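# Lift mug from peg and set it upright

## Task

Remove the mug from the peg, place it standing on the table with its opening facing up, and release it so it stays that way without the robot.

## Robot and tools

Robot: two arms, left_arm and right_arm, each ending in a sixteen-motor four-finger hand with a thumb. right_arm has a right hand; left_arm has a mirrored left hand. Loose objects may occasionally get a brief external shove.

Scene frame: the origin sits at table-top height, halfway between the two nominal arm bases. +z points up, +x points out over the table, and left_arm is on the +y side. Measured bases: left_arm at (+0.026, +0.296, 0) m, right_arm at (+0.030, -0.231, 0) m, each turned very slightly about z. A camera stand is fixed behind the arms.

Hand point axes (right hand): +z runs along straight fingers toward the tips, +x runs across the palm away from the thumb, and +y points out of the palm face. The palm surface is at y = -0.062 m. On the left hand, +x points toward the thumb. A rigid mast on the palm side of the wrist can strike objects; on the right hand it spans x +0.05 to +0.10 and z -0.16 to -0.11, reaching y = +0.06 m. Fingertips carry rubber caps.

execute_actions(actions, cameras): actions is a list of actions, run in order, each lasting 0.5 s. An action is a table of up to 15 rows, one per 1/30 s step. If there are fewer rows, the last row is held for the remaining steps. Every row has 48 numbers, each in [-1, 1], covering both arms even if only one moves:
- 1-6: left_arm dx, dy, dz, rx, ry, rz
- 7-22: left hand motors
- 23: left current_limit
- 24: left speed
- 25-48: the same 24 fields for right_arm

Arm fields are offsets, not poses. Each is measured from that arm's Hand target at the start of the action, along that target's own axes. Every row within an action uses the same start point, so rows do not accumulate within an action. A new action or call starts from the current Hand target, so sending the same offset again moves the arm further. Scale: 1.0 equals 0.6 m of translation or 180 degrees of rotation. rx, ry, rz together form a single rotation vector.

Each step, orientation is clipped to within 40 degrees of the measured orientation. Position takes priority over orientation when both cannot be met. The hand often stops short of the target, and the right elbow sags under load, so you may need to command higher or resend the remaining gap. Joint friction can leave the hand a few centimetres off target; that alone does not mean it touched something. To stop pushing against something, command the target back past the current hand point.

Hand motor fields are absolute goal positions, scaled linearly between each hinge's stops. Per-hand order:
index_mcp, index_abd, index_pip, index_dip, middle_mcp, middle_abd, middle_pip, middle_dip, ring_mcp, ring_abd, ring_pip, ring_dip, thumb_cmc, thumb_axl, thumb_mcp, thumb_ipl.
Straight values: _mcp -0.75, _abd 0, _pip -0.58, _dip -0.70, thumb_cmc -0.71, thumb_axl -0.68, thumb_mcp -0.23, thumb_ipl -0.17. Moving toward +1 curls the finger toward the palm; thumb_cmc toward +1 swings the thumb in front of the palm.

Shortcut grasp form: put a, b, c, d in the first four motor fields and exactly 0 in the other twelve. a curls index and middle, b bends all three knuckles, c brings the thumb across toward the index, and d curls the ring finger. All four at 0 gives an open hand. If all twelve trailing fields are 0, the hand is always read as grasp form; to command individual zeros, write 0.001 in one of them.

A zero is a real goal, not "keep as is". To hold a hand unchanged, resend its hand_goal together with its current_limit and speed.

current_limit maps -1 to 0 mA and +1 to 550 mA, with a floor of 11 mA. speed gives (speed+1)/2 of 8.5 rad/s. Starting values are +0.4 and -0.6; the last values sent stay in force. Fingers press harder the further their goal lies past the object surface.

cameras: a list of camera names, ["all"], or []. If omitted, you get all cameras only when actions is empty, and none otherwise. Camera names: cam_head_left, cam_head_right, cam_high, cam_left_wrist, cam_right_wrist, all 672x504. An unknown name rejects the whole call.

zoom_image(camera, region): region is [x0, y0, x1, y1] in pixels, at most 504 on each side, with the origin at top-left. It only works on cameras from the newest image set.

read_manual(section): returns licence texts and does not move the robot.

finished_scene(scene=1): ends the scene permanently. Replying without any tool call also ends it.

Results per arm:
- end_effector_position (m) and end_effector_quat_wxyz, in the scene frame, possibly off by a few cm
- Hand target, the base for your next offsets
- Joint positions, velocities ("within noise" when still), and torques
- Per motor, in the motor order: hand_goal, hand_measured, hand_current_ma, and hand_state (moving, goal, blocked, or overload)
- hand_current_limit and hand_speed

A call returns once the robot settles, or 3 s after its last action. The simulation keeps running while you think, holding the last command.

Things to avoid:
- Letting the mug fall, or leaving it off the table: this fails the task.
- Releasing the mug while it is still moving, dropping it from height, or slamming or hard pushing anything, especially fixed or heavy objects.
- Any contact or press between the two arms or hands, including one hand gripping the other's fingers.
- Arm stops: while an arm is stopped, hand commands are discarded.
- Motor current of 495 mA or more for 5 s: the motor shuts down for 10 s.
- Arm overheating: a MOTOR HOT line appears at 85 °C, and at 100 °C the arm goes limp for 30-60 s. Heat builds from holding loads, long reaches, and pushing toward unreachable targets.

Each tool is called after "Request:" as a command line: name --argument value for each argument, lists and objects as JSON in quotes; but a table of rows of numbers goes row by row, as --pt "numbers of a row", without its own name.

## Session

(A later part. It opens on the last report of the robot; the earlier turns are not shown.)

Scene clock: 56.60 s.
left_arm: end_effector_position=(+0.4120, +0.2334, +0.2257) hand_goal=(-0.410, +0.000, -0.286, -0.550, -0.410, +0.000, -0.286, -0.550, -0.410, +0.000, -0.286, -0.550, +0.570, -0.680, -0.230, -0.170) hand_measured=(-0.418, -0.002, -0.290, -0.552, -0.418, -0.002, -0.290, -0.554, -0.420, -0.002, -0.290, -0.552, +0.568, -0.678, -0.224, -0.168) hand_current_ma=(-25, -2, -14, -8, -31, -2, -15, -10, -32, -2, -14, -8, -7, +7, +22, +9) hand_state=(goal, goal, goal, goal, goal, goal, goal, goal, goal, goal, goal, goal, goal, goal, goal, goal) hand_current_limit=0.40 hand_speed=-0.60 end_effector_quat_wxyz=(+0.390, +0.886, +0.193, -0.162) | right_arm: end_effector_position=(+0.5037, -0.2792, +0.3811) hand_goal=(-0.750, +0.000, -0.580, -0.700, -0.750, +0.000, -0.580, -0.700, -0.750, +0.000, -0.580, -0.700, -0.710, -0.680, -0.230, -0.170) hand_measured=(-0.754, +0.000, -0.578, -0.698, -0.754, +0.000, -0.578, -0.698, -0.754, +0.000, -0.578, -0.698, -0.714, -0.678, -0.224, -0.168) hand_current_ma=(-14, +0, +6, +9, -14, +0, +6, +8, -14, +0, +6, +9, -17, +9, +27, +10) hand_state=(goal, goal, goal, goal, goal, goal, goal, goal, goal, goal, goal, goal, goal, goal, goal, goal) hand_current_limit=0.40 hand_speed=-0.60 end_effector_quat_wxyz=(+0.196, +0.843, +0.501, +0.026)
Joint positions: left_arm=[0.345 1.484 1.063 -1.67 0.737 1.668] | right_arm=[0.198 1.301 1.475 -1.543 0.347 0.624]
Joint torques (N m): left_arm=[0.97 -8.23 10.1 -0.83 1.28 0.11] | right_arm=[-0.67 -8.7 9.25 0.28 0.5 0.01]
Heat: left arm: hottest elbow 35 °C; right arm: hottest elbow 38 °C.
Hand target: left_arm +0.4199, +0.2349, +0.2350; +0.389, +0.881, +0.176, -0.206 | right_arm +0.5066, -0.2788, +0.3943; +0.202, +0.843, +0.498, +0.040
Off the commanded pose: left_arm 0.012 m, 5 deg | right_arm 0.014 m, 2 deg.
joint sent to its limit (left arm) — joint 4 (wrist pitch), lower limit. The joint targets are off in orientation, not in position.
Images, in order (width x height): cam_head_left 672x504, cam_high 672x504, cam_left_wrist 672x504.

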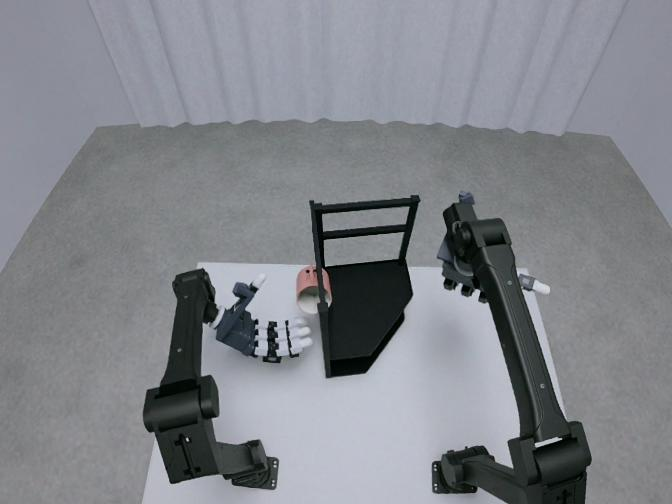

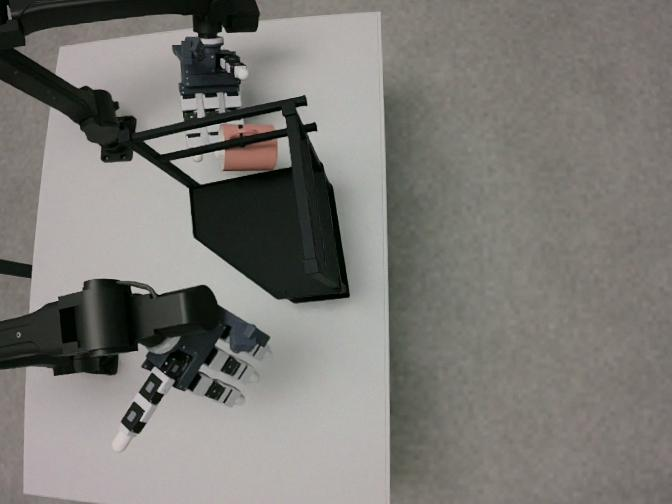

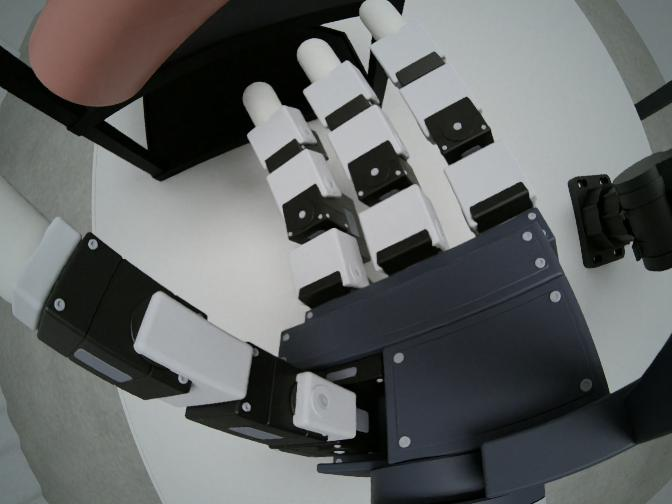

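Request:
execute_actions --actions '[[[0.004,0.05,0.02,0,0,0,-0.41,0,-0.285,-0.55,-0.41,0,-0.285,-0.55,-0.41,0,-0.285,-0.55,0.571,-0.68,-0.23,-0.17,0.4,-0.6,0,0,0,0,0,0,0,0,0,0,0,0,0,0,0,0,0,0,0,0,0,0,0.4,-0.6]]]' --cameras '["all"]'

Scene clock: 59.37 s.
left_arm: end_effector_position=(+0.4223, +0.2060, +0.2360) hand_goal=(-0.410, +0.000, -0.286, -0.550, -0.410, +0.000, -0.286, -0.550, -0.410, +0.000, -0.286, -0.550, +0.570, -0.680, -0.230, -0.170) hand_measured=(-0.418, -0.002, -0.290, -0.552, -0.418, -0.002, -0.290, -0.554, -0.420, -0.002, -0.290, -0.552, +0.568, -0.678, -0.224, -0.168) hand_current_ma=(-25, -2, -14, -8, -31, -2, -15, -10, -32, -2, -14, -8, -7, +7, +22, +9) hand_state=(goal, goal, goal, goal, goal, goal, goal, goal, goal, goal, goal, goal, goal, goal, goal, goal) hand_current_limit=0.40 hand_speed=-0.60 end_effector_quat_wxyz=(+0.392, +0.883, +0.190, -0.175) | right_arm: end_effector_position=(+0.5037, -0.2792, +0.3811) hand_goal=(-0.750, +0.000, -0.580, -0.700, -0.750, +0.000, -0.580, -0.700, -0.750, +0.000, -0.580, -0.700, -0.710, -0.680, -0.230, -0.170) hand_measured=(-0.754, +0.000, -0.578, -0.698, -0.754, +0.000, -0.578, -0.698, -0.754, +0.000, -0.578, -0.698, -0.714, -0.678, -0.224, -0.168) hand_current_ma=(-14, +0, +6, +9, -14, +0, +6, +8, -14, +0, +6, +9, -17, +9, +27, +10) hand_state=(goal, goal, goal, goal, goal, goal, goal, goal, goal, goal, goal, goal, goal, goal, goal, goal) hand_current_limit=0.40 hand_speed=-0.60 end_effector_quat_wxyz=(+0.196, +0.843, +0.501, +0.026)
Joint positions: left_arm=[0.267 1.484 1.092 -1.67 0.772 1.594] | right_arm=[0.198 1.301 1.475 -1.543 0.347 0.624]
Joint torques (N m): left_arm=[0.85 -7.53 10.99 -0.83 1.29 0.12] | right_arm=[-0.32 -9.11 9.24 0.36 0.51 0.05]
Heat: left arm: hottest elbow 35 °C; right arm: hottest elbow 39 °C.
Hand target: left_arm +0.4333, +0.2071, +0.2448; +0.389, +0.880, +0.176, -0.206 | right_arm +0.5066, -0.2788, +0.3943; +0.202, +0.843, +0.498, +0.040
Off the commanded pose: left_arm 0.014 m, 4 deg | right_arm 0.014 m, 2 deg.
joint sent to its limit (left arm) — joint 4 (wrist pitch), lower limit. The joint targets are off in orientation, not in position.

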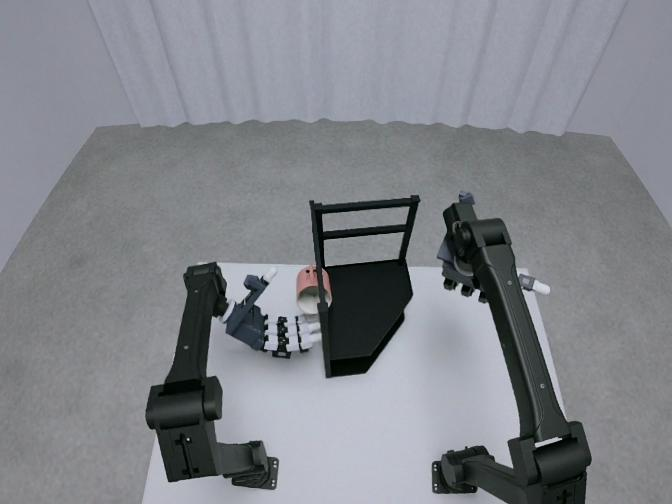

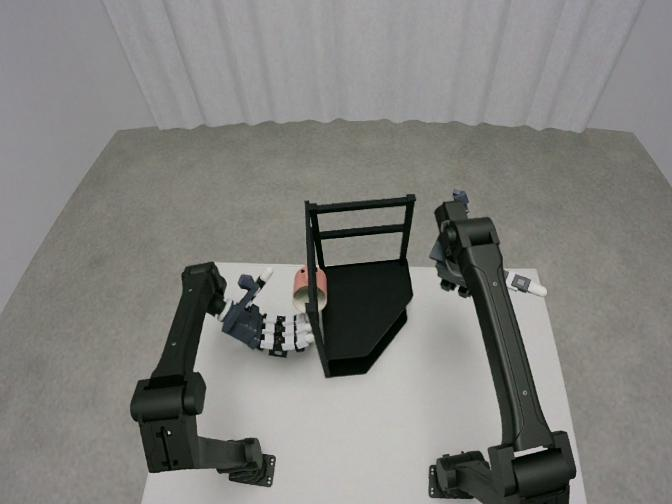

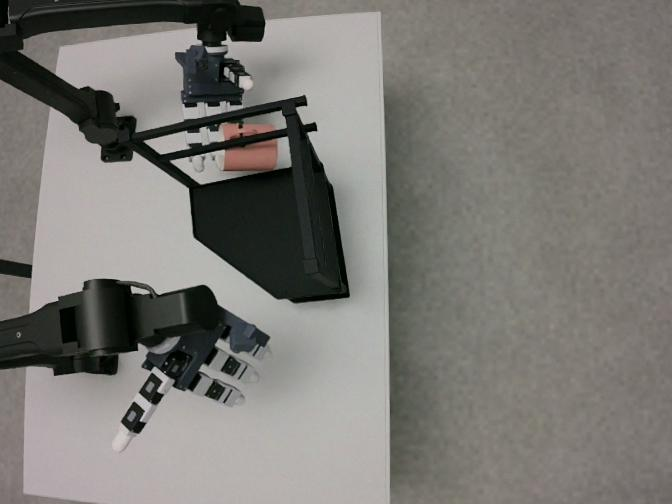

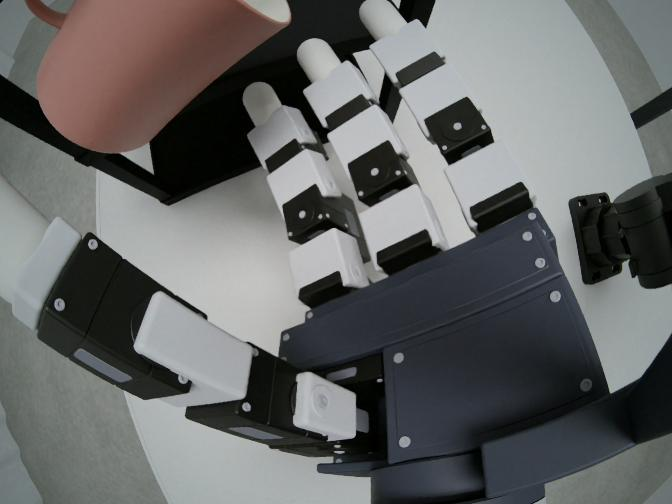

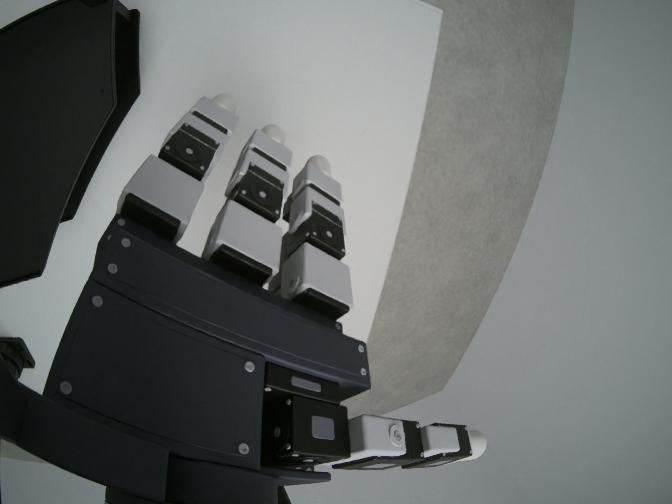

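Request:
execute_actions --actions '[[[0.009,0.05,0.012,0,0,0,-0.41,0,-0.285,-0.55,-0.41,0,-0.285,-0.55,-0.41,0,-0.285,-0.55,0.571,-0.68,-0.23,-0.17,0.4,-0.6,0,0,0,0,0,0,0,0,0,0,0,0,0,0,0,0,0,0,0,0,0,0,0.4,-0.6]]]' --cameras '["cam_head_left","cam_high","cam_left_wrist"]'

Scene clock: 60.67 s.
left_arm: end_effector_position=(+0.4393, +0.1836, +0.2499) hand_goal=(-0.410, +0.000, -0.286, -0.550, -0.410, +0.000, -0.286, -0.550, -0.410, +0.000, -0.286, -0.550, +0.570, -0.680, -0.230, -0.170) hand_measured=(-0.418, -0.002, -0.290, -0.552, -0.418, -0.002, -0.290, -0.554, -0.420, -0.002, -0.290, -0.552, +0.568, -0.678, -0.224, -0.168) hand_current_ma=(-25, -2, -14, -8, -31, -2, -15, -10, -32, -2, -14, -8, -8, +7, +22, +9) hand_state=(goal, goal, goal, goal, goal, goal, goal, goal, goal, goal, goal, goal, goal, goal, goal, goal) hand_current_limit=0.40 hand_speed=-0.60 end_effector_quat_wxyz=(+0.393, +0.882, +0.187, -0.180) | right_arm: end_effector_position=(+0.5037, -0.2792, +0.3811) hand_goal=(-0.750, +0.000, -0.580, -0.700, -0.750, +0.000, -0.580, -0.700, -0.750, +0.000, -0.580, -0.700, -0.710, -0.680, -0.230, -0.170) hand_measured=(-0.754, +0.000, -0.578, -0.698, -0.754, +0.000, -0.578, -0.698, -0.754, +0.000, -0.578, -0.698, -0.714, -0.678, -0.224, -0.168) hand_current_ma=(-14, +0, +6, +9, -14, +0, +6, +8, -14, +0, +6, +9, -17, +9, +27, +10) hand_state=(goal, goal, goal, goal, goal, goal, goal, goal, goal, goal, goal, goal, goal, goal, goal, goal) hand_current_limit=0.40 hand_speed=-0.60 end_effector_quat_wxyz=(+0.196, +0.843, +0.501, +0.026)
Joint positions: left_arm=[0.2 1.498 1.149 -1.67 0.802 1.523] | right_arm=[0.198 1.301 1.475 -1.543 0.347 0.624]
Joint torques (N m): left_arm=[0.56 -8.18 11.21 -0.66 1.34 0.17] | right_arm=[-0.21 -8.59 9.32 0.24 0.46 0]
Heat: left arm: hottest elbow 35 °C; right arm: hottest elbow 39 °C.
Hand target: left_arm +0.4505, +0.1835, +0.2559; +0.389, +0.880, +0.176, -0.206 | right_arm +0.5066, -0.2788, +0.3943; +0.202, +0.843, +0.498, +0.040
Off the commanded pose: left_arm 0.013 m, 3 deg | right_arm 0.014 m, 2 deg.
joint sent to its limit (left arm) — joint 4 (wrist pitch), lower limit. The joint targets are off in orientation, not in position.
Images, in order (width x height): cam_head_left 672x504, cam_high 672x504, cam_left_wrist 672x504.

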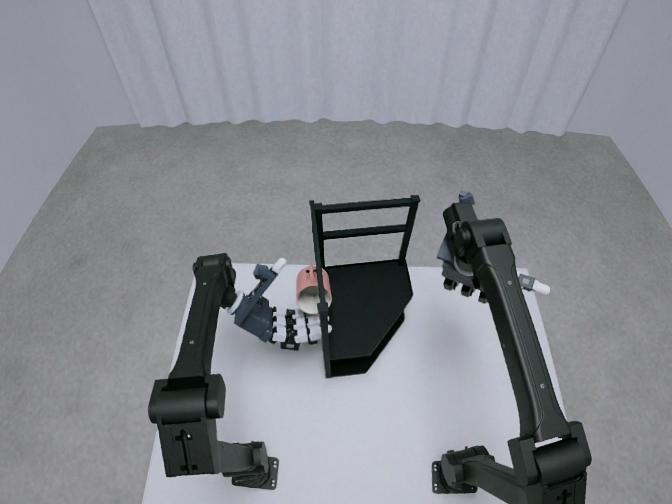

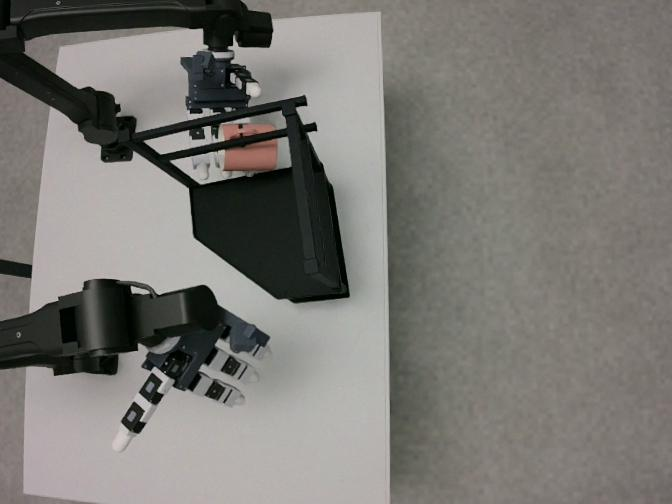

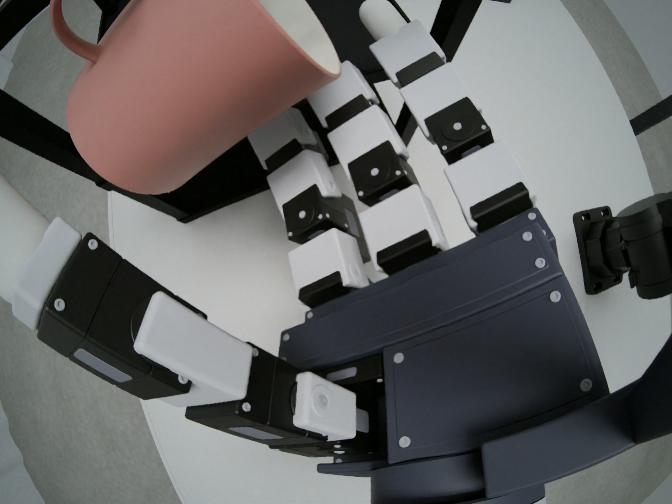

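Request:
zoom_image --camera "cam_head_left" --region '[220, 240, 360, 370]'

Request:
zoom_image --camera "cam_high" --region '[170, 40, 330, 200]'

Scaled by 3.600.

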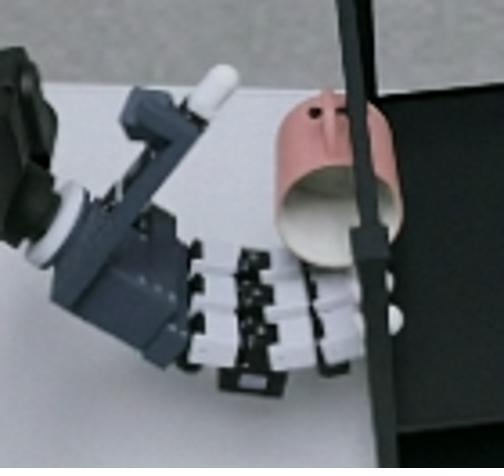

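Scaled by 3.150.

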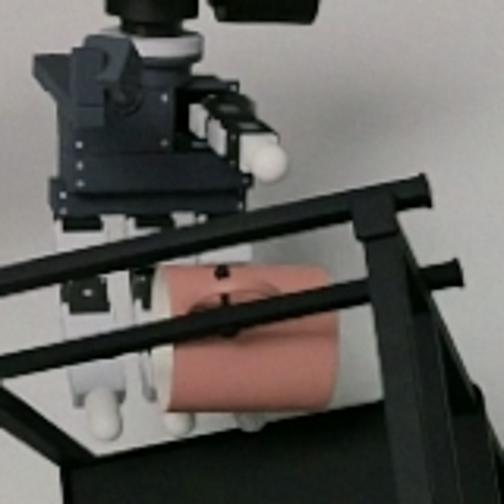

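Request:
execute_actions --actions '[[[0.0105,0.062,0.0155,0,0,0,-0.41,0,-0.285,-0.55,-0.41,0,-0.285,-0.55,-0.41,0.1,-0.285,-0.55,0.571,-0.68,-0.23,-0.17,0.4,-0.6,0,0,0,0,0,0,0,0,0,0,0,0,0,0,0,0,0,0,0,0,0,0,0.4,-0.6]]]' --cameras '["cam_head_left","cam_high","cam_left_wrist"]'

Scene clock: 62.27 s.
left_arm: end_effector_position=(+0.4601, +0.1553, +0.2641) hand_goal=(-0.410, +0.000, -0.286, -0.550, -0.410, +0.000, -0.286, -0.550, -0.410, +0.100, -0.286, -0.550, +0.570, -0.680, -0.230, -0.170) hand_measured=(-0.418, -0.002, -0.292, -0.552, -0.418, -0.002, -0.290, -0.554, -0.420, +0.094, -0.290, -0.552, +0.568, -0.678, -0.224, -0.168) hand_current_ma=(-30, -3, -16, -8, -31, -2, -15, -10, -32, -19, -14, -8, -8, +7, +22, +9) hand_state=(goal, goal, goal, goal, goal, goal, goal, goal, goal, goal, goal, goal, goal, goal, goal, goal) hand_current_limit=0.40 hand_speed=-0.60 end_effector_quat_wxyz=(+0.393, +0.881, +0.184, -0.189) | right_arm: end_effector_position=(+0.5037, -0.2792, +0.3811) hand_goal=(-0.750, +0.000, -0.580, -0.700, -0.750, +0.000, -0.580, -0.700, -0.750, +0.000, -0.580, -0.700, -0.710, -0.680, -0.230, -0.170) hand_measured=(-0.754, +0.000, -0.578, -0.698, -0.754, +0.000, -0.578, -0.698, -0.754, +0.000, -0.578, -0.698, -0.714, -0.678, -0.224, -0.168) hand_current_ma=(-14, +0, +6, +9, -14, +0, +6, +8, -14, +0, +6, +9, -17, +9, +27, +10) hand_state=(goal, goal, goal, goal, goal, goal, goal, goal, goal, goal, goal, goal, goal, goal, goal, goal) hand_current_limit=0.40 hand_speed=-0.60 end_effector_quat_wxyz=(+0.196, +0.843, +0.501, +0.026)
Joint positions: left_arm=[0.124 1.528 1.224 -1.67 0.831 1.44] | right_arm=[0.198 1.301 1.475 -1.543 0.347 0.624]
Joint torques (N m): left_arm=[0.67 -8.35 11.54 -0.62 1.42 0.12] | right_arm=[-0.56 -8.59 9.5 0.09 0.48 -0.03]
Heat: left arm: hottest elbow 35 °C; right arm: hottest elbow 39 °C.
Hand target: left_arm +0.4711, +0.1537, +0.2699; +0.389, +0.880, +0.176, -0.206 | right_arm +0.5066, -0.2788, +0.3943; +0.202, +0.843, +0.498, +0.040
Off the commanded pose: left_arm 0.013 m, 2 deg | right_arm 0.014 m, 2 deg.
joint sent to its limit (left arm) — joint 4 (wrist pitch), lower limit. The joint targets still meet the commanded pose.
Images, in order (width x height): cam_head_left 672x504, cam_high 672x504, cam_left_wrist 672x504.

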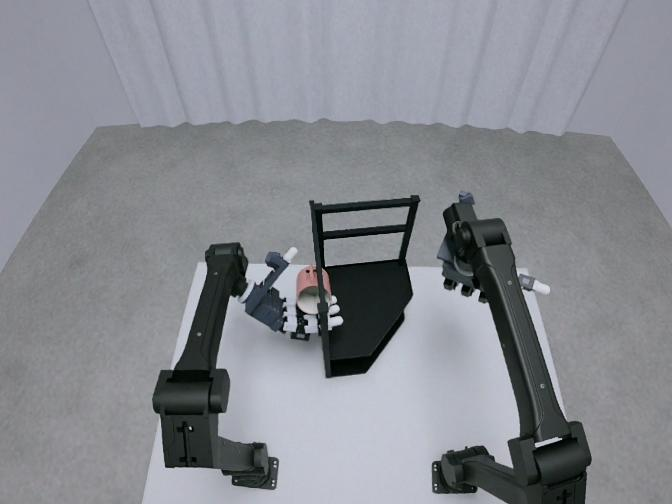

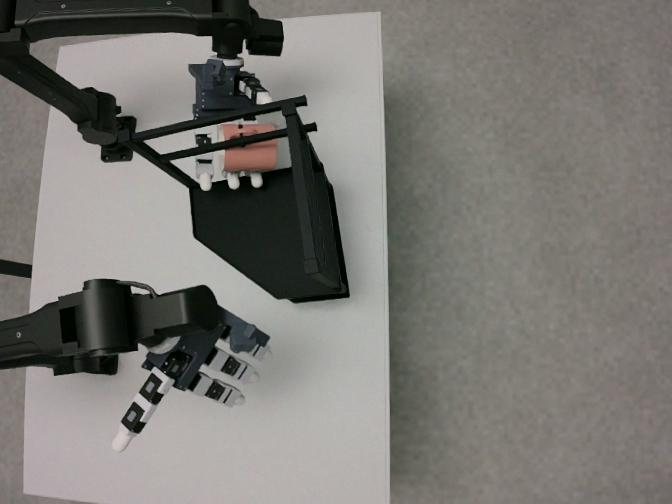

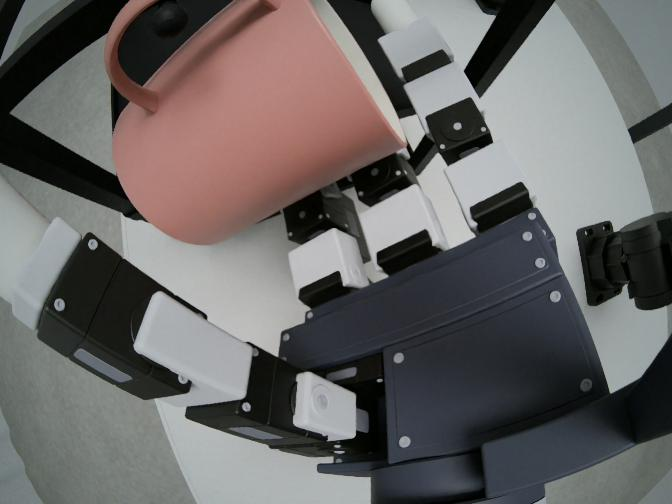

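Request:
zoom_image --camera "cam_head_left" --region '[240, 230, 360, 350]'

Request:
zoom_image --camera "cam_high" --region '[170, 50, 320, 200]'

Request:
zoom_image --camera "cam_left_wrist" --region '[0, 0, 504, 504]'

Scaled by 4.200.

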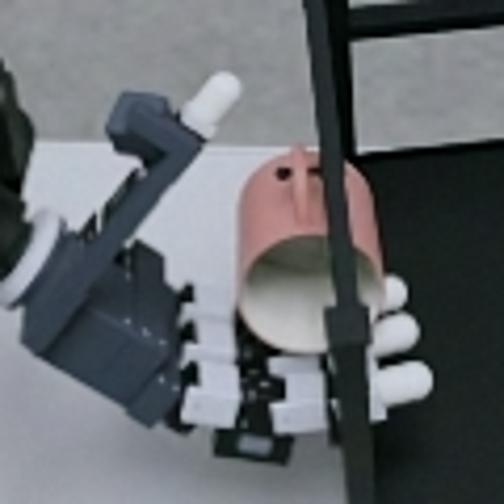

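Scaled by 3.360.

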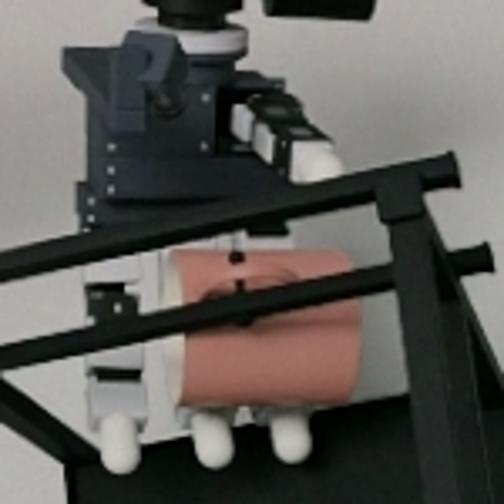

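Scaled by 1.000.

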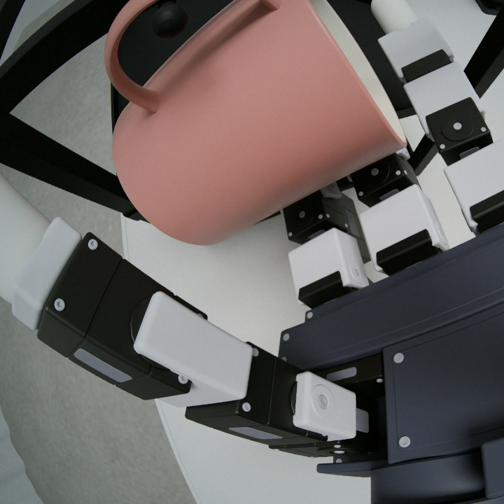

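Request:
zoom_image --camera "cam_left_wrist" --region '[80, 0, 420, 260]'

Scaled by 1.482 from the camera's 672x504 image, which has a finer 960x720 frame.

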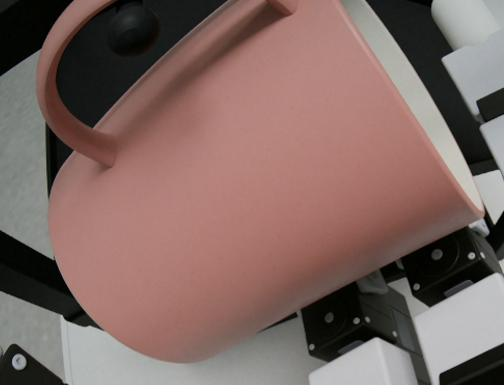

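Request:
execute_actions --actions '[[[0,0.012,0.0167,0,0,0,-0.41,0,-0.285,-0.55,-0.41,0,-0.285,-0.55,-0.41,0.1,-0.285,-0.55,0.43,-0.68,-0.23,-0.17,0.4,-0.6,0,0,0,0,0,0,0,0,0,0,0,0,0,0,0,0,0,0,0,0,0,0,0.4,-0.6]]]' --cameras '["cam_head_left","cam_high","cam_left_wrist"]'

Request:
zoom_image --camera "cam_left_wrist" --region '[0, 0, 504, 360]'

Request:
zoom_image --camera "cam_high" --region '[170, 50, 320, 200]'

Request:
zoom_image --camera "cam_head_left" --region '[240, 230, 360, 350]'

Scene clock: 70.67 s.
left_arm: end_effector_position=(+0.4626, +0.1534, +0.2647) hand_goal=(-0.410, +0.000, -0.286, -0.550, -0.410, +0.000, -0.286, -0.550, -0.410, +0.100, -0.286, -0.550, +0.430, -0.680, -0.230, -0.170) hand_measured=(-0.428, +0.008, -0.296, -0.552, -0.418, -0.002, -0.290, -0.554, -0.420, +0.094, -0.290, -0.552, +0.426, -0.678, -0.224, -0.168) hand_current_ma=(-66, +22, -30, -8, -31, -2, -15, -10, -32, -19, -14, -8, -12, +7, +22, +9) hand_state=(goal, goal, goal, goal, goal, goal, goal, goal, goal, goal, goal, goal, goal, goal, goal, goal) hand_current_limit=0.40 hand_speed=-0.60 end_effector_quat_wxyz=(+0.391, +0.880, +0.190, -0.193) | right_arm: end_effector_position=(+0.5037, -0.2792, +0.3811) hand_goal=(-0.750, +0.000, -0.580, -0.700, -0.750, +0.000, -0.580, -0.700, -0.750, +0.000, -0.580, -0.700, -0.710, -0.680, -0.230, -0.170) hand_measured=(-0.754, +0.000, -0.578, -0.698, -0.754, +0.000, -0.578, -0.698, -0.754, +0.000, -0.578, -0.698, -0.714, -0.678, -0.224, -0.168) hand_current_ma=(-14, +0, +6, +9, -14, +0, +6, +8, -14, +0, +6, +9, -17, +9, +27, +10) hand_state=(goal, goal, goal, goal, goal, goal, goal, goal, goal, goal, goal, goal, goal, goal, goal, goal) hand_current_limit=0.40 hand_speed=-0.60 end_effector_quat_wxyz=(+0.196, +0.843, +0.501, +0.026)
Joint positions: left_arm=[0.118 1.531 1.232 -1.673 0.833 1.419] | right_arm=[0.198 1.301 1.475 -1.543 0.347 0.624]
Joint torques (N m): left_arm=[-1.14 -8.06 11.73 -0.53 1.55 0.26] | right_arm=[-1.03 -9 9.35 0.34 0.47 0]
Heat: left arm: hottest elbow 36 °C; right arm: hottest elbow 39 °C.
Hand target: left_arm +0.4722, +0.1416, +0.2682; +0.389, +0.880, +0.176, -0.206 | right_arm +0.5066, -0.2788, +0.3943; +0.202, +0.843, +0.498, +0.040
Off the commanded pose: left_arm 0.016 m, 2 deg | right_arm 0.014 m, 2 deg.
joint sent to its limit (left arm) — joint 4 (wrist pitch), lower limit. The joint targets still meet the commanded pose.
Images, in order (width x height): cam_head_left 672x504, cam_high 672x504, cam_left_wrist 672x504.

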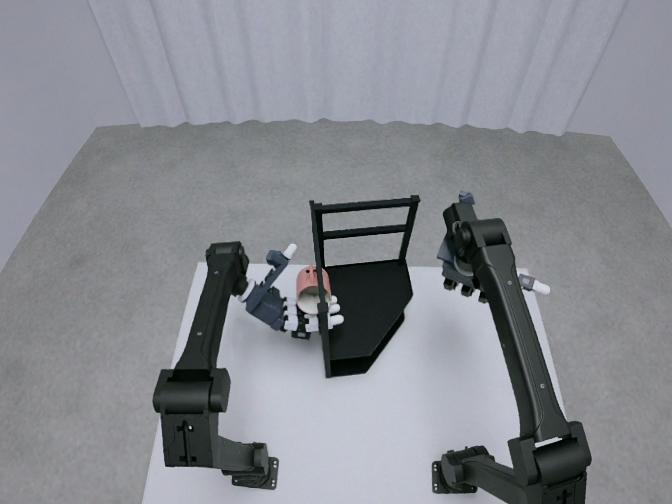

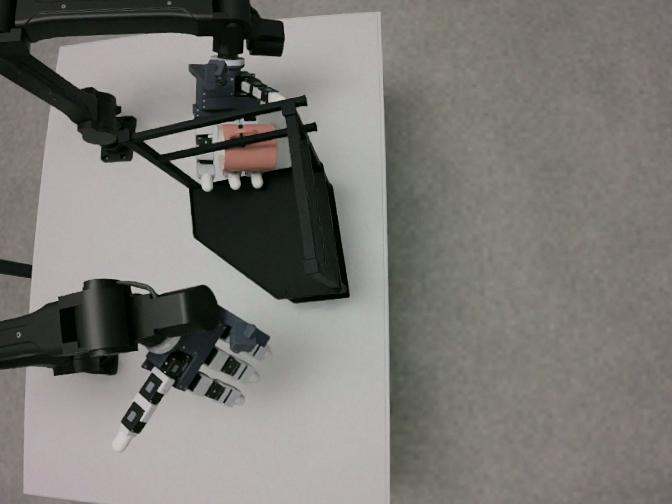

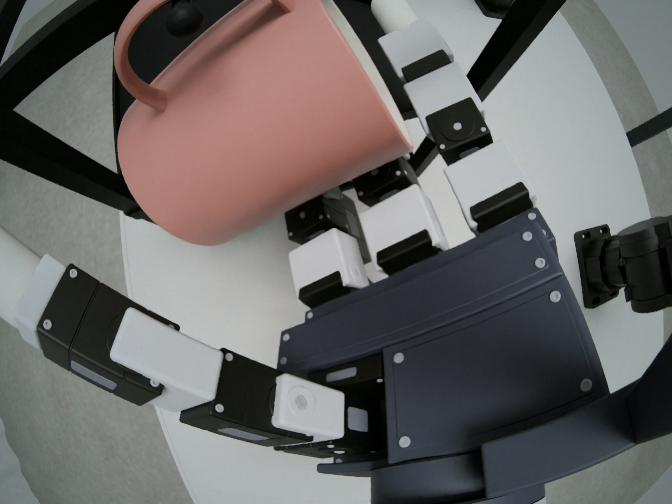

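Scaled by 1.000.

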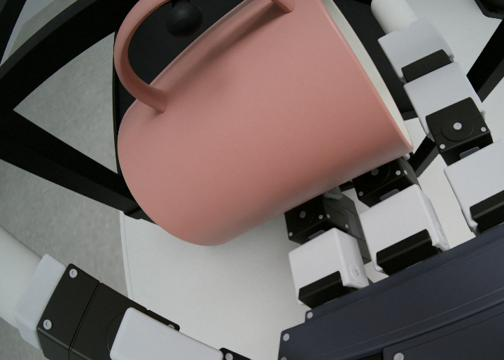

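Scaled by 3.360.

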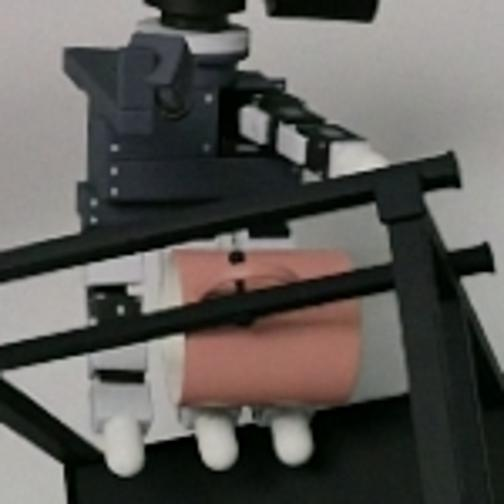

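Scaled by 4.200.

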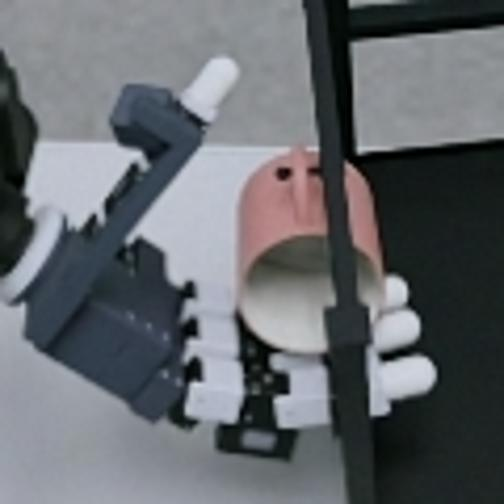

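Request:
execute_actions --actions '[[[0,-0.004,0.035,0,0,0,-0.41,0,-0.285,-0.55,-0.41,0,-0.285,-0.55,-0.41,0.1,-0.285,-0.55,0.43,-0.68,-0.23,-0.17,0.4,-0.6,0,0,0,0,0,0,0,0,0,0,0,0,0,0,0,0,0,0,0,0,0,0,0.4,-0.6]]]' --cameras '["cam_head_left","cam_high","cam_left_wrist"]'

Request:
zoom_image --camera "cam_high" --region '[170, 50, 320, 200]'

Request:
zoom_image --camera "cam_head_left" --region '[240, 230, 360, 350]'

Scene clock: 72.70 s.
left_arm: end_effector_position=(+0.4658, +0.1523, +0.2628) hand_goal=(-0.410, +0.000, -0.286, -0.550, -0.410, +0.000, -0.286, -0.550, -0.410, +0.100, -0.286, -0.550, +0.430, -0.680, -0.230, -0.170) hand_measured=(-0.432, +0.022, -0.302, -0.552, -0.418, -0.002, -0.290, -0.554, -0.420, +0.094, -0.290, -0.552, +0.426, -0.678, -0.224, -0.168) hand_current_ma=(-86, +70, -53, -8, -31, -2, -15, -10, -32, -19, -14, -8, -12, +7, +22, +9) hand_state=(blocked, blocked, goal, goal, goal, goal, goal, goal, goal, goal, goal, goal, goal, goal, goal, goal) hand_current_limit=0.40 hand_speed=-0.60 end_effector_quat_wxyz=(+0.389, +0.879, +0.197, -0.193) | right_arm: end_effector_position=(+0.5037, -0.2792, +0.3811) hand_goal=(-0.750, +0.000, -0.580, -0.700, -0.750, +0.000, -0.580, -0.700, -0.750, +0.000, -0.580, -0.700, -0.710, -0.680, -0.230, -0.170) hand_measured=(-0.754, +0.000, -0.578, -0.698, -0.754, +0.000, -0.578, -0.698, -0.754, +0.000, -0.578, -0.698, -0.714, -0.678, -0.224, -0.168) hand_current_ma=(-14, +0, +6, +9, -14, +0, +6, +8, -14, +0, +6, +9, -17, +9, +27, +10) hand_state=(goal, goal, goal, goal, goal, goal, goal, goal, goal, goal, goal, goal, goal, goal, goal, goal) hand_current_limit=0.40 hand_speed=-0.60 end_effector_quat_wxyz=(+0.196, +0.843, +0.501, +0.026)
Joint positions: left_arm=[0.113 1.531 1.232 -1.656 0.833 1.391] | right_arm=[0.198 1.301 1.475 -1.543 0.347 0.624]
Joint torques (N m): left_arm=[-3.66 -8.12 8.34 0.36 1.92 0.26] | right_arm=[-0.5 -8.76 9.29 0.32 0.48 0.02]
Heat: left arm: hottest elbow 36 °C; right arm: hottest elbow 39 °C.
Hand target: left_arm +0.4664, +0.1271, +0.2538; +0.389, +0.880, +0.176, -0.206 | right_arm +0.5066, -0.2788, +0.3943; +0.202, +0.843, +0.498, +0.040
Off the commanded pose: left_arm 0.027 m, 3 deg | right_arm 0.014 m, 2 deg.
Images, in order (width x height): cam_head_left 672x504, cam_high 672x504, cam_left_wrist 672x504.

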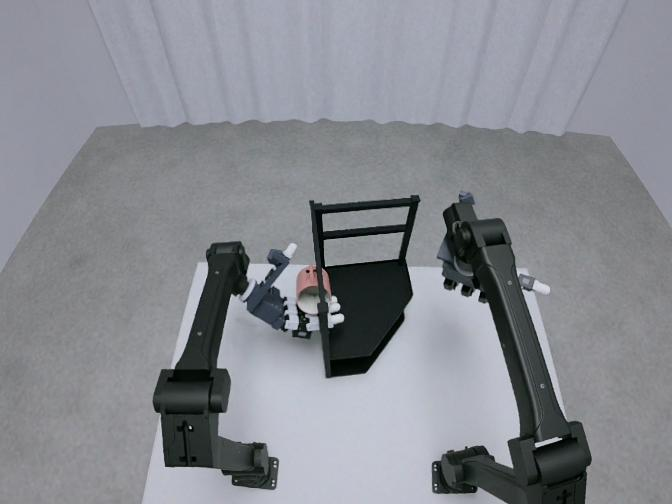

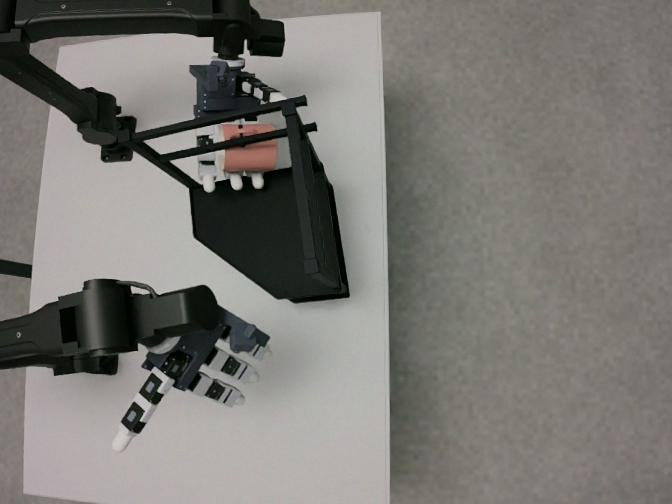

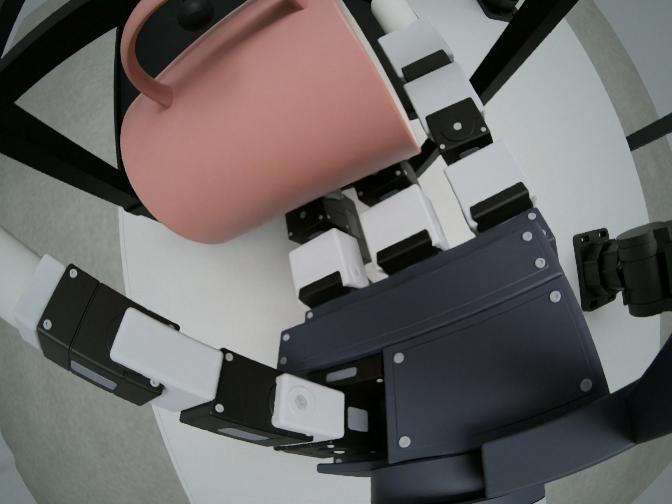

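Scaled by 3.360.

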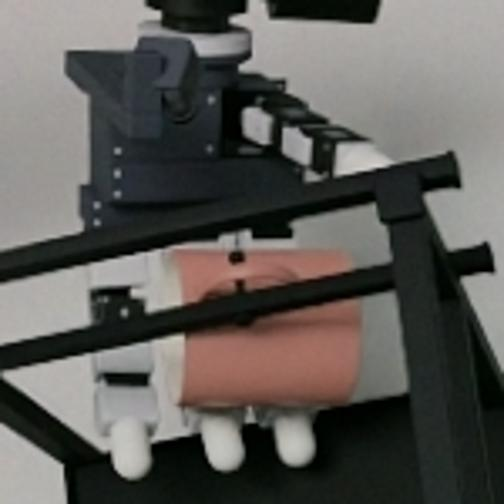

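Scaled by 4.200.

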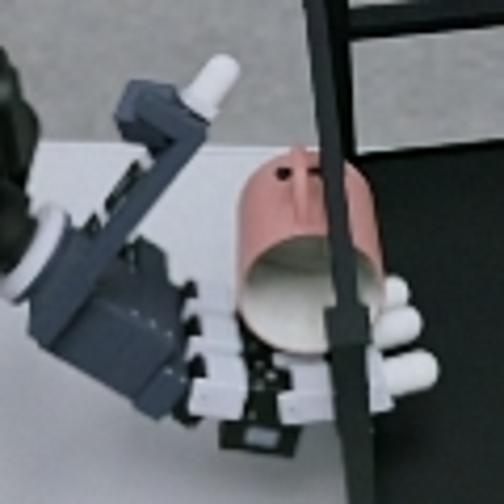

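Request:
zoom_image --camera "cam_left_wrist" --region '[80, 120, 420, 330]'

Scaled by 1.482 from the camera's 672x504 image, which has a finer 960x720 frame.

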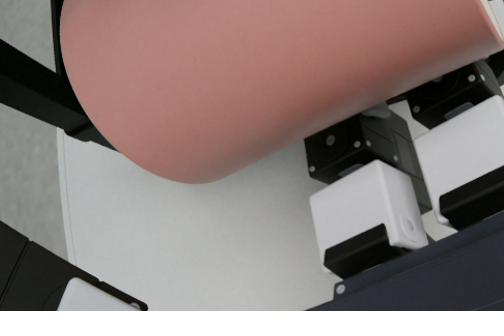

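Request:
execute_actions --actions '[[[0.0002,0.0048,-0.0663,0,0,0,-0.41,0,-0.285,-0.55,-0.41,0,-0.285,-0.55,-0.41,0.1,-0.285,-0.55,0.5,-0.68,-0.23,-0.17,0.4,-0.6,0,0,0,0,0,0,0,0,0,0,0,0,0,0,0,0,0,0,0,0,0,0,0.4,-0.6]]]' --cameras '["cam_head_left","cam_high","cam_left_wrist"]'

Request:
zoom_image --camera "cam_high" --region '[170, 50, 320, 200]'

Request:
zoom_image --camera "cam_head_left" --region '[240, 230, 360, 350]'

Scene clock: 84.97 s.
left_arm: end_effector_position=(+0.4659, +0.1530, +0.2657) hand_goal=(-0.410, +0.000, -0.286, -0.550, -0.410, +0.000, -0.286, -0.550, -0.410, +0.100, -0.286, -0.550, +0.500, -0.680, -0.230, -0.170) hand_measured=(-0.434, +0.006, -0.302, -0.552, -0.418, -0.002, -0.290, -0.554, -0.420, +0.094, -0.290, -0.552, +0.486, -0.678, -0.224, -0.168) hand_current_ma=(-98, +13, -53, -8, -31, -2, -15, -10, -32, -19, -14, -8, -53, +7, +22, +9) hand_state=(blocked, goal, goal, goal, goal, goal, goal, goal, goal, goal, goal, goal, goal, goal, goal, goal) hand_current_limit=0.40 hand_speed=-0.60 end_effector_quat_wxyz=(+0.389, +0.879, +0.197, -0.194) | right_arm: end_effector_position=(+0.5037, -0.2792, +0.3811) hand_goal=(-0.750, +0.000, -0.580, -0.700, -0.750, +0.000, -0.580, -0.700, -0.750, +0.000, -0.580, -0.700, -0.710, -0.680, -0.230, -0.170) hand_measured=(-0.754, +0.000, -0.578, -0.698, -0.754, +0.000, -0.578, -0.698, -0.754, +0.000, -0.578, -0.698, -0.714, -0.678, -0.224, -0.168) hand_current_ma=(-14, +0, +6, +9, -14, +0, +6, +8, -14, +0, +6, +9, -17, +9, +27, +10) hand_state=(goal, goal, goal, goal, goal, goal, goal, goal, goal, goal, goal, goal, goal, goal, goal, goal) hand_current_limit=0.40 hand_speed=-0.60 end_effector_quat_wxyz=(+0.196, +0.843, +0.501, +0.026)
Joint positions: left_arm=[0.115 1.531 1.239 -1.669 0.832 1.394] | right_arm=[0.198 1.301 1.475 -1.543 0.347 0.624]
Joint torques (N m): left_arm=[1.49 -9.58 12 -0.59 1.54 0.43] | right_arm=[-0.67 -9.17 9.36 0.25 0.46 0.02]
Heat: left arm: hottest elbow 36 °C; right arm: hottest elbow 40 °C.
Hand target: left_arm +0.4768, +0.1554, +0.2799; +0.389, +0.880, +0.176, -0.206 | right_arm +0.5066, -0.2788, +0.3943; +0.202, +0.843, +0.498, +0.040
Off the commanded pose: left_arm 0.018 m, 3 deg | right_arm 0.014 m, 2 deg.
joint sent to its limit (left arm) — joint 4 (wrist pitch), lower limit. The joint targets are off in orientation, not in position.
Images, in order (width x height): cam_head_left 672x504, cam_high 672x504, cam_left_wrist 672x504.

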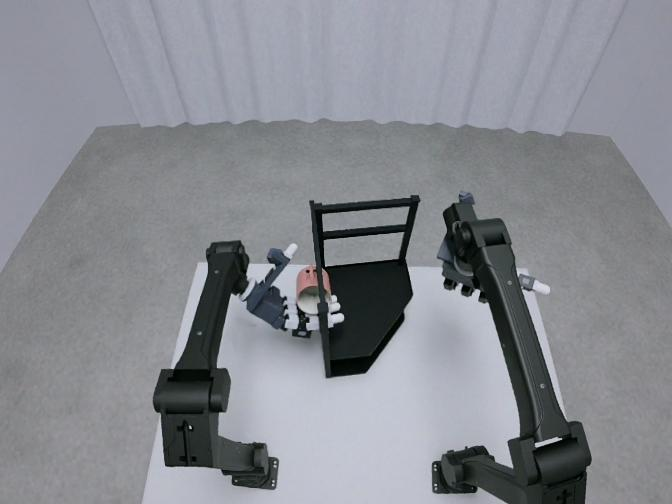

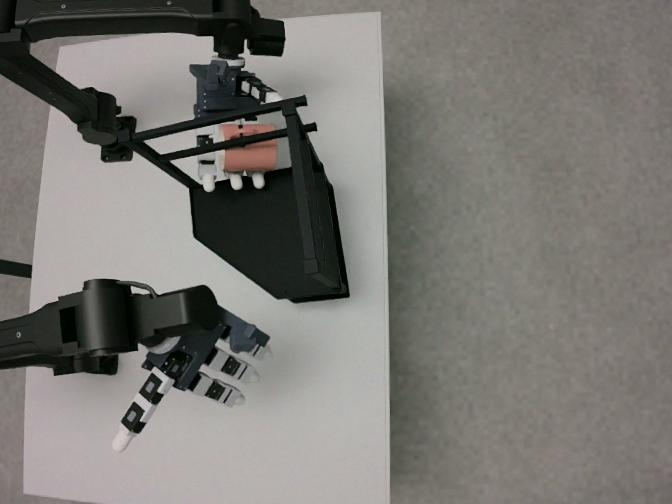

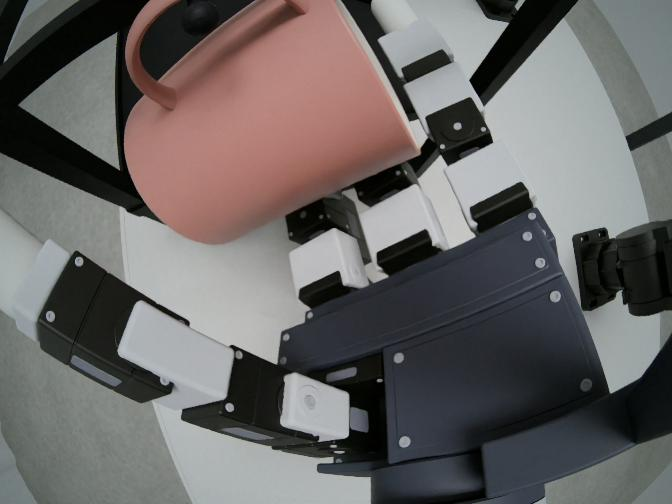

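Scaled by 3.360.

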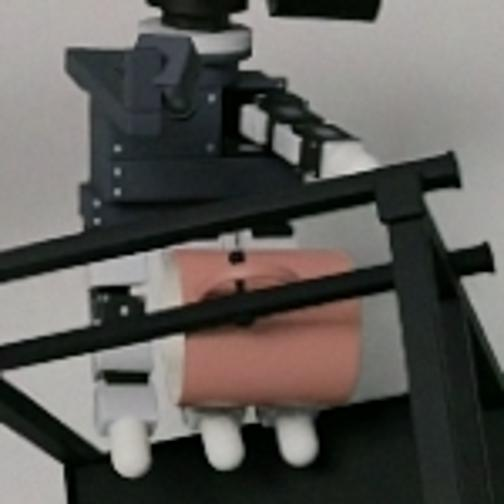

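Scaled by 4.200.

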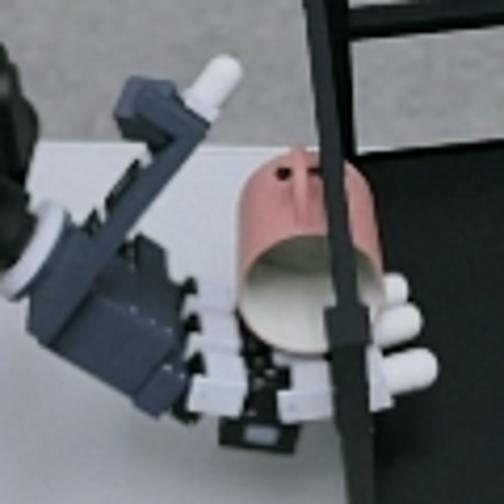

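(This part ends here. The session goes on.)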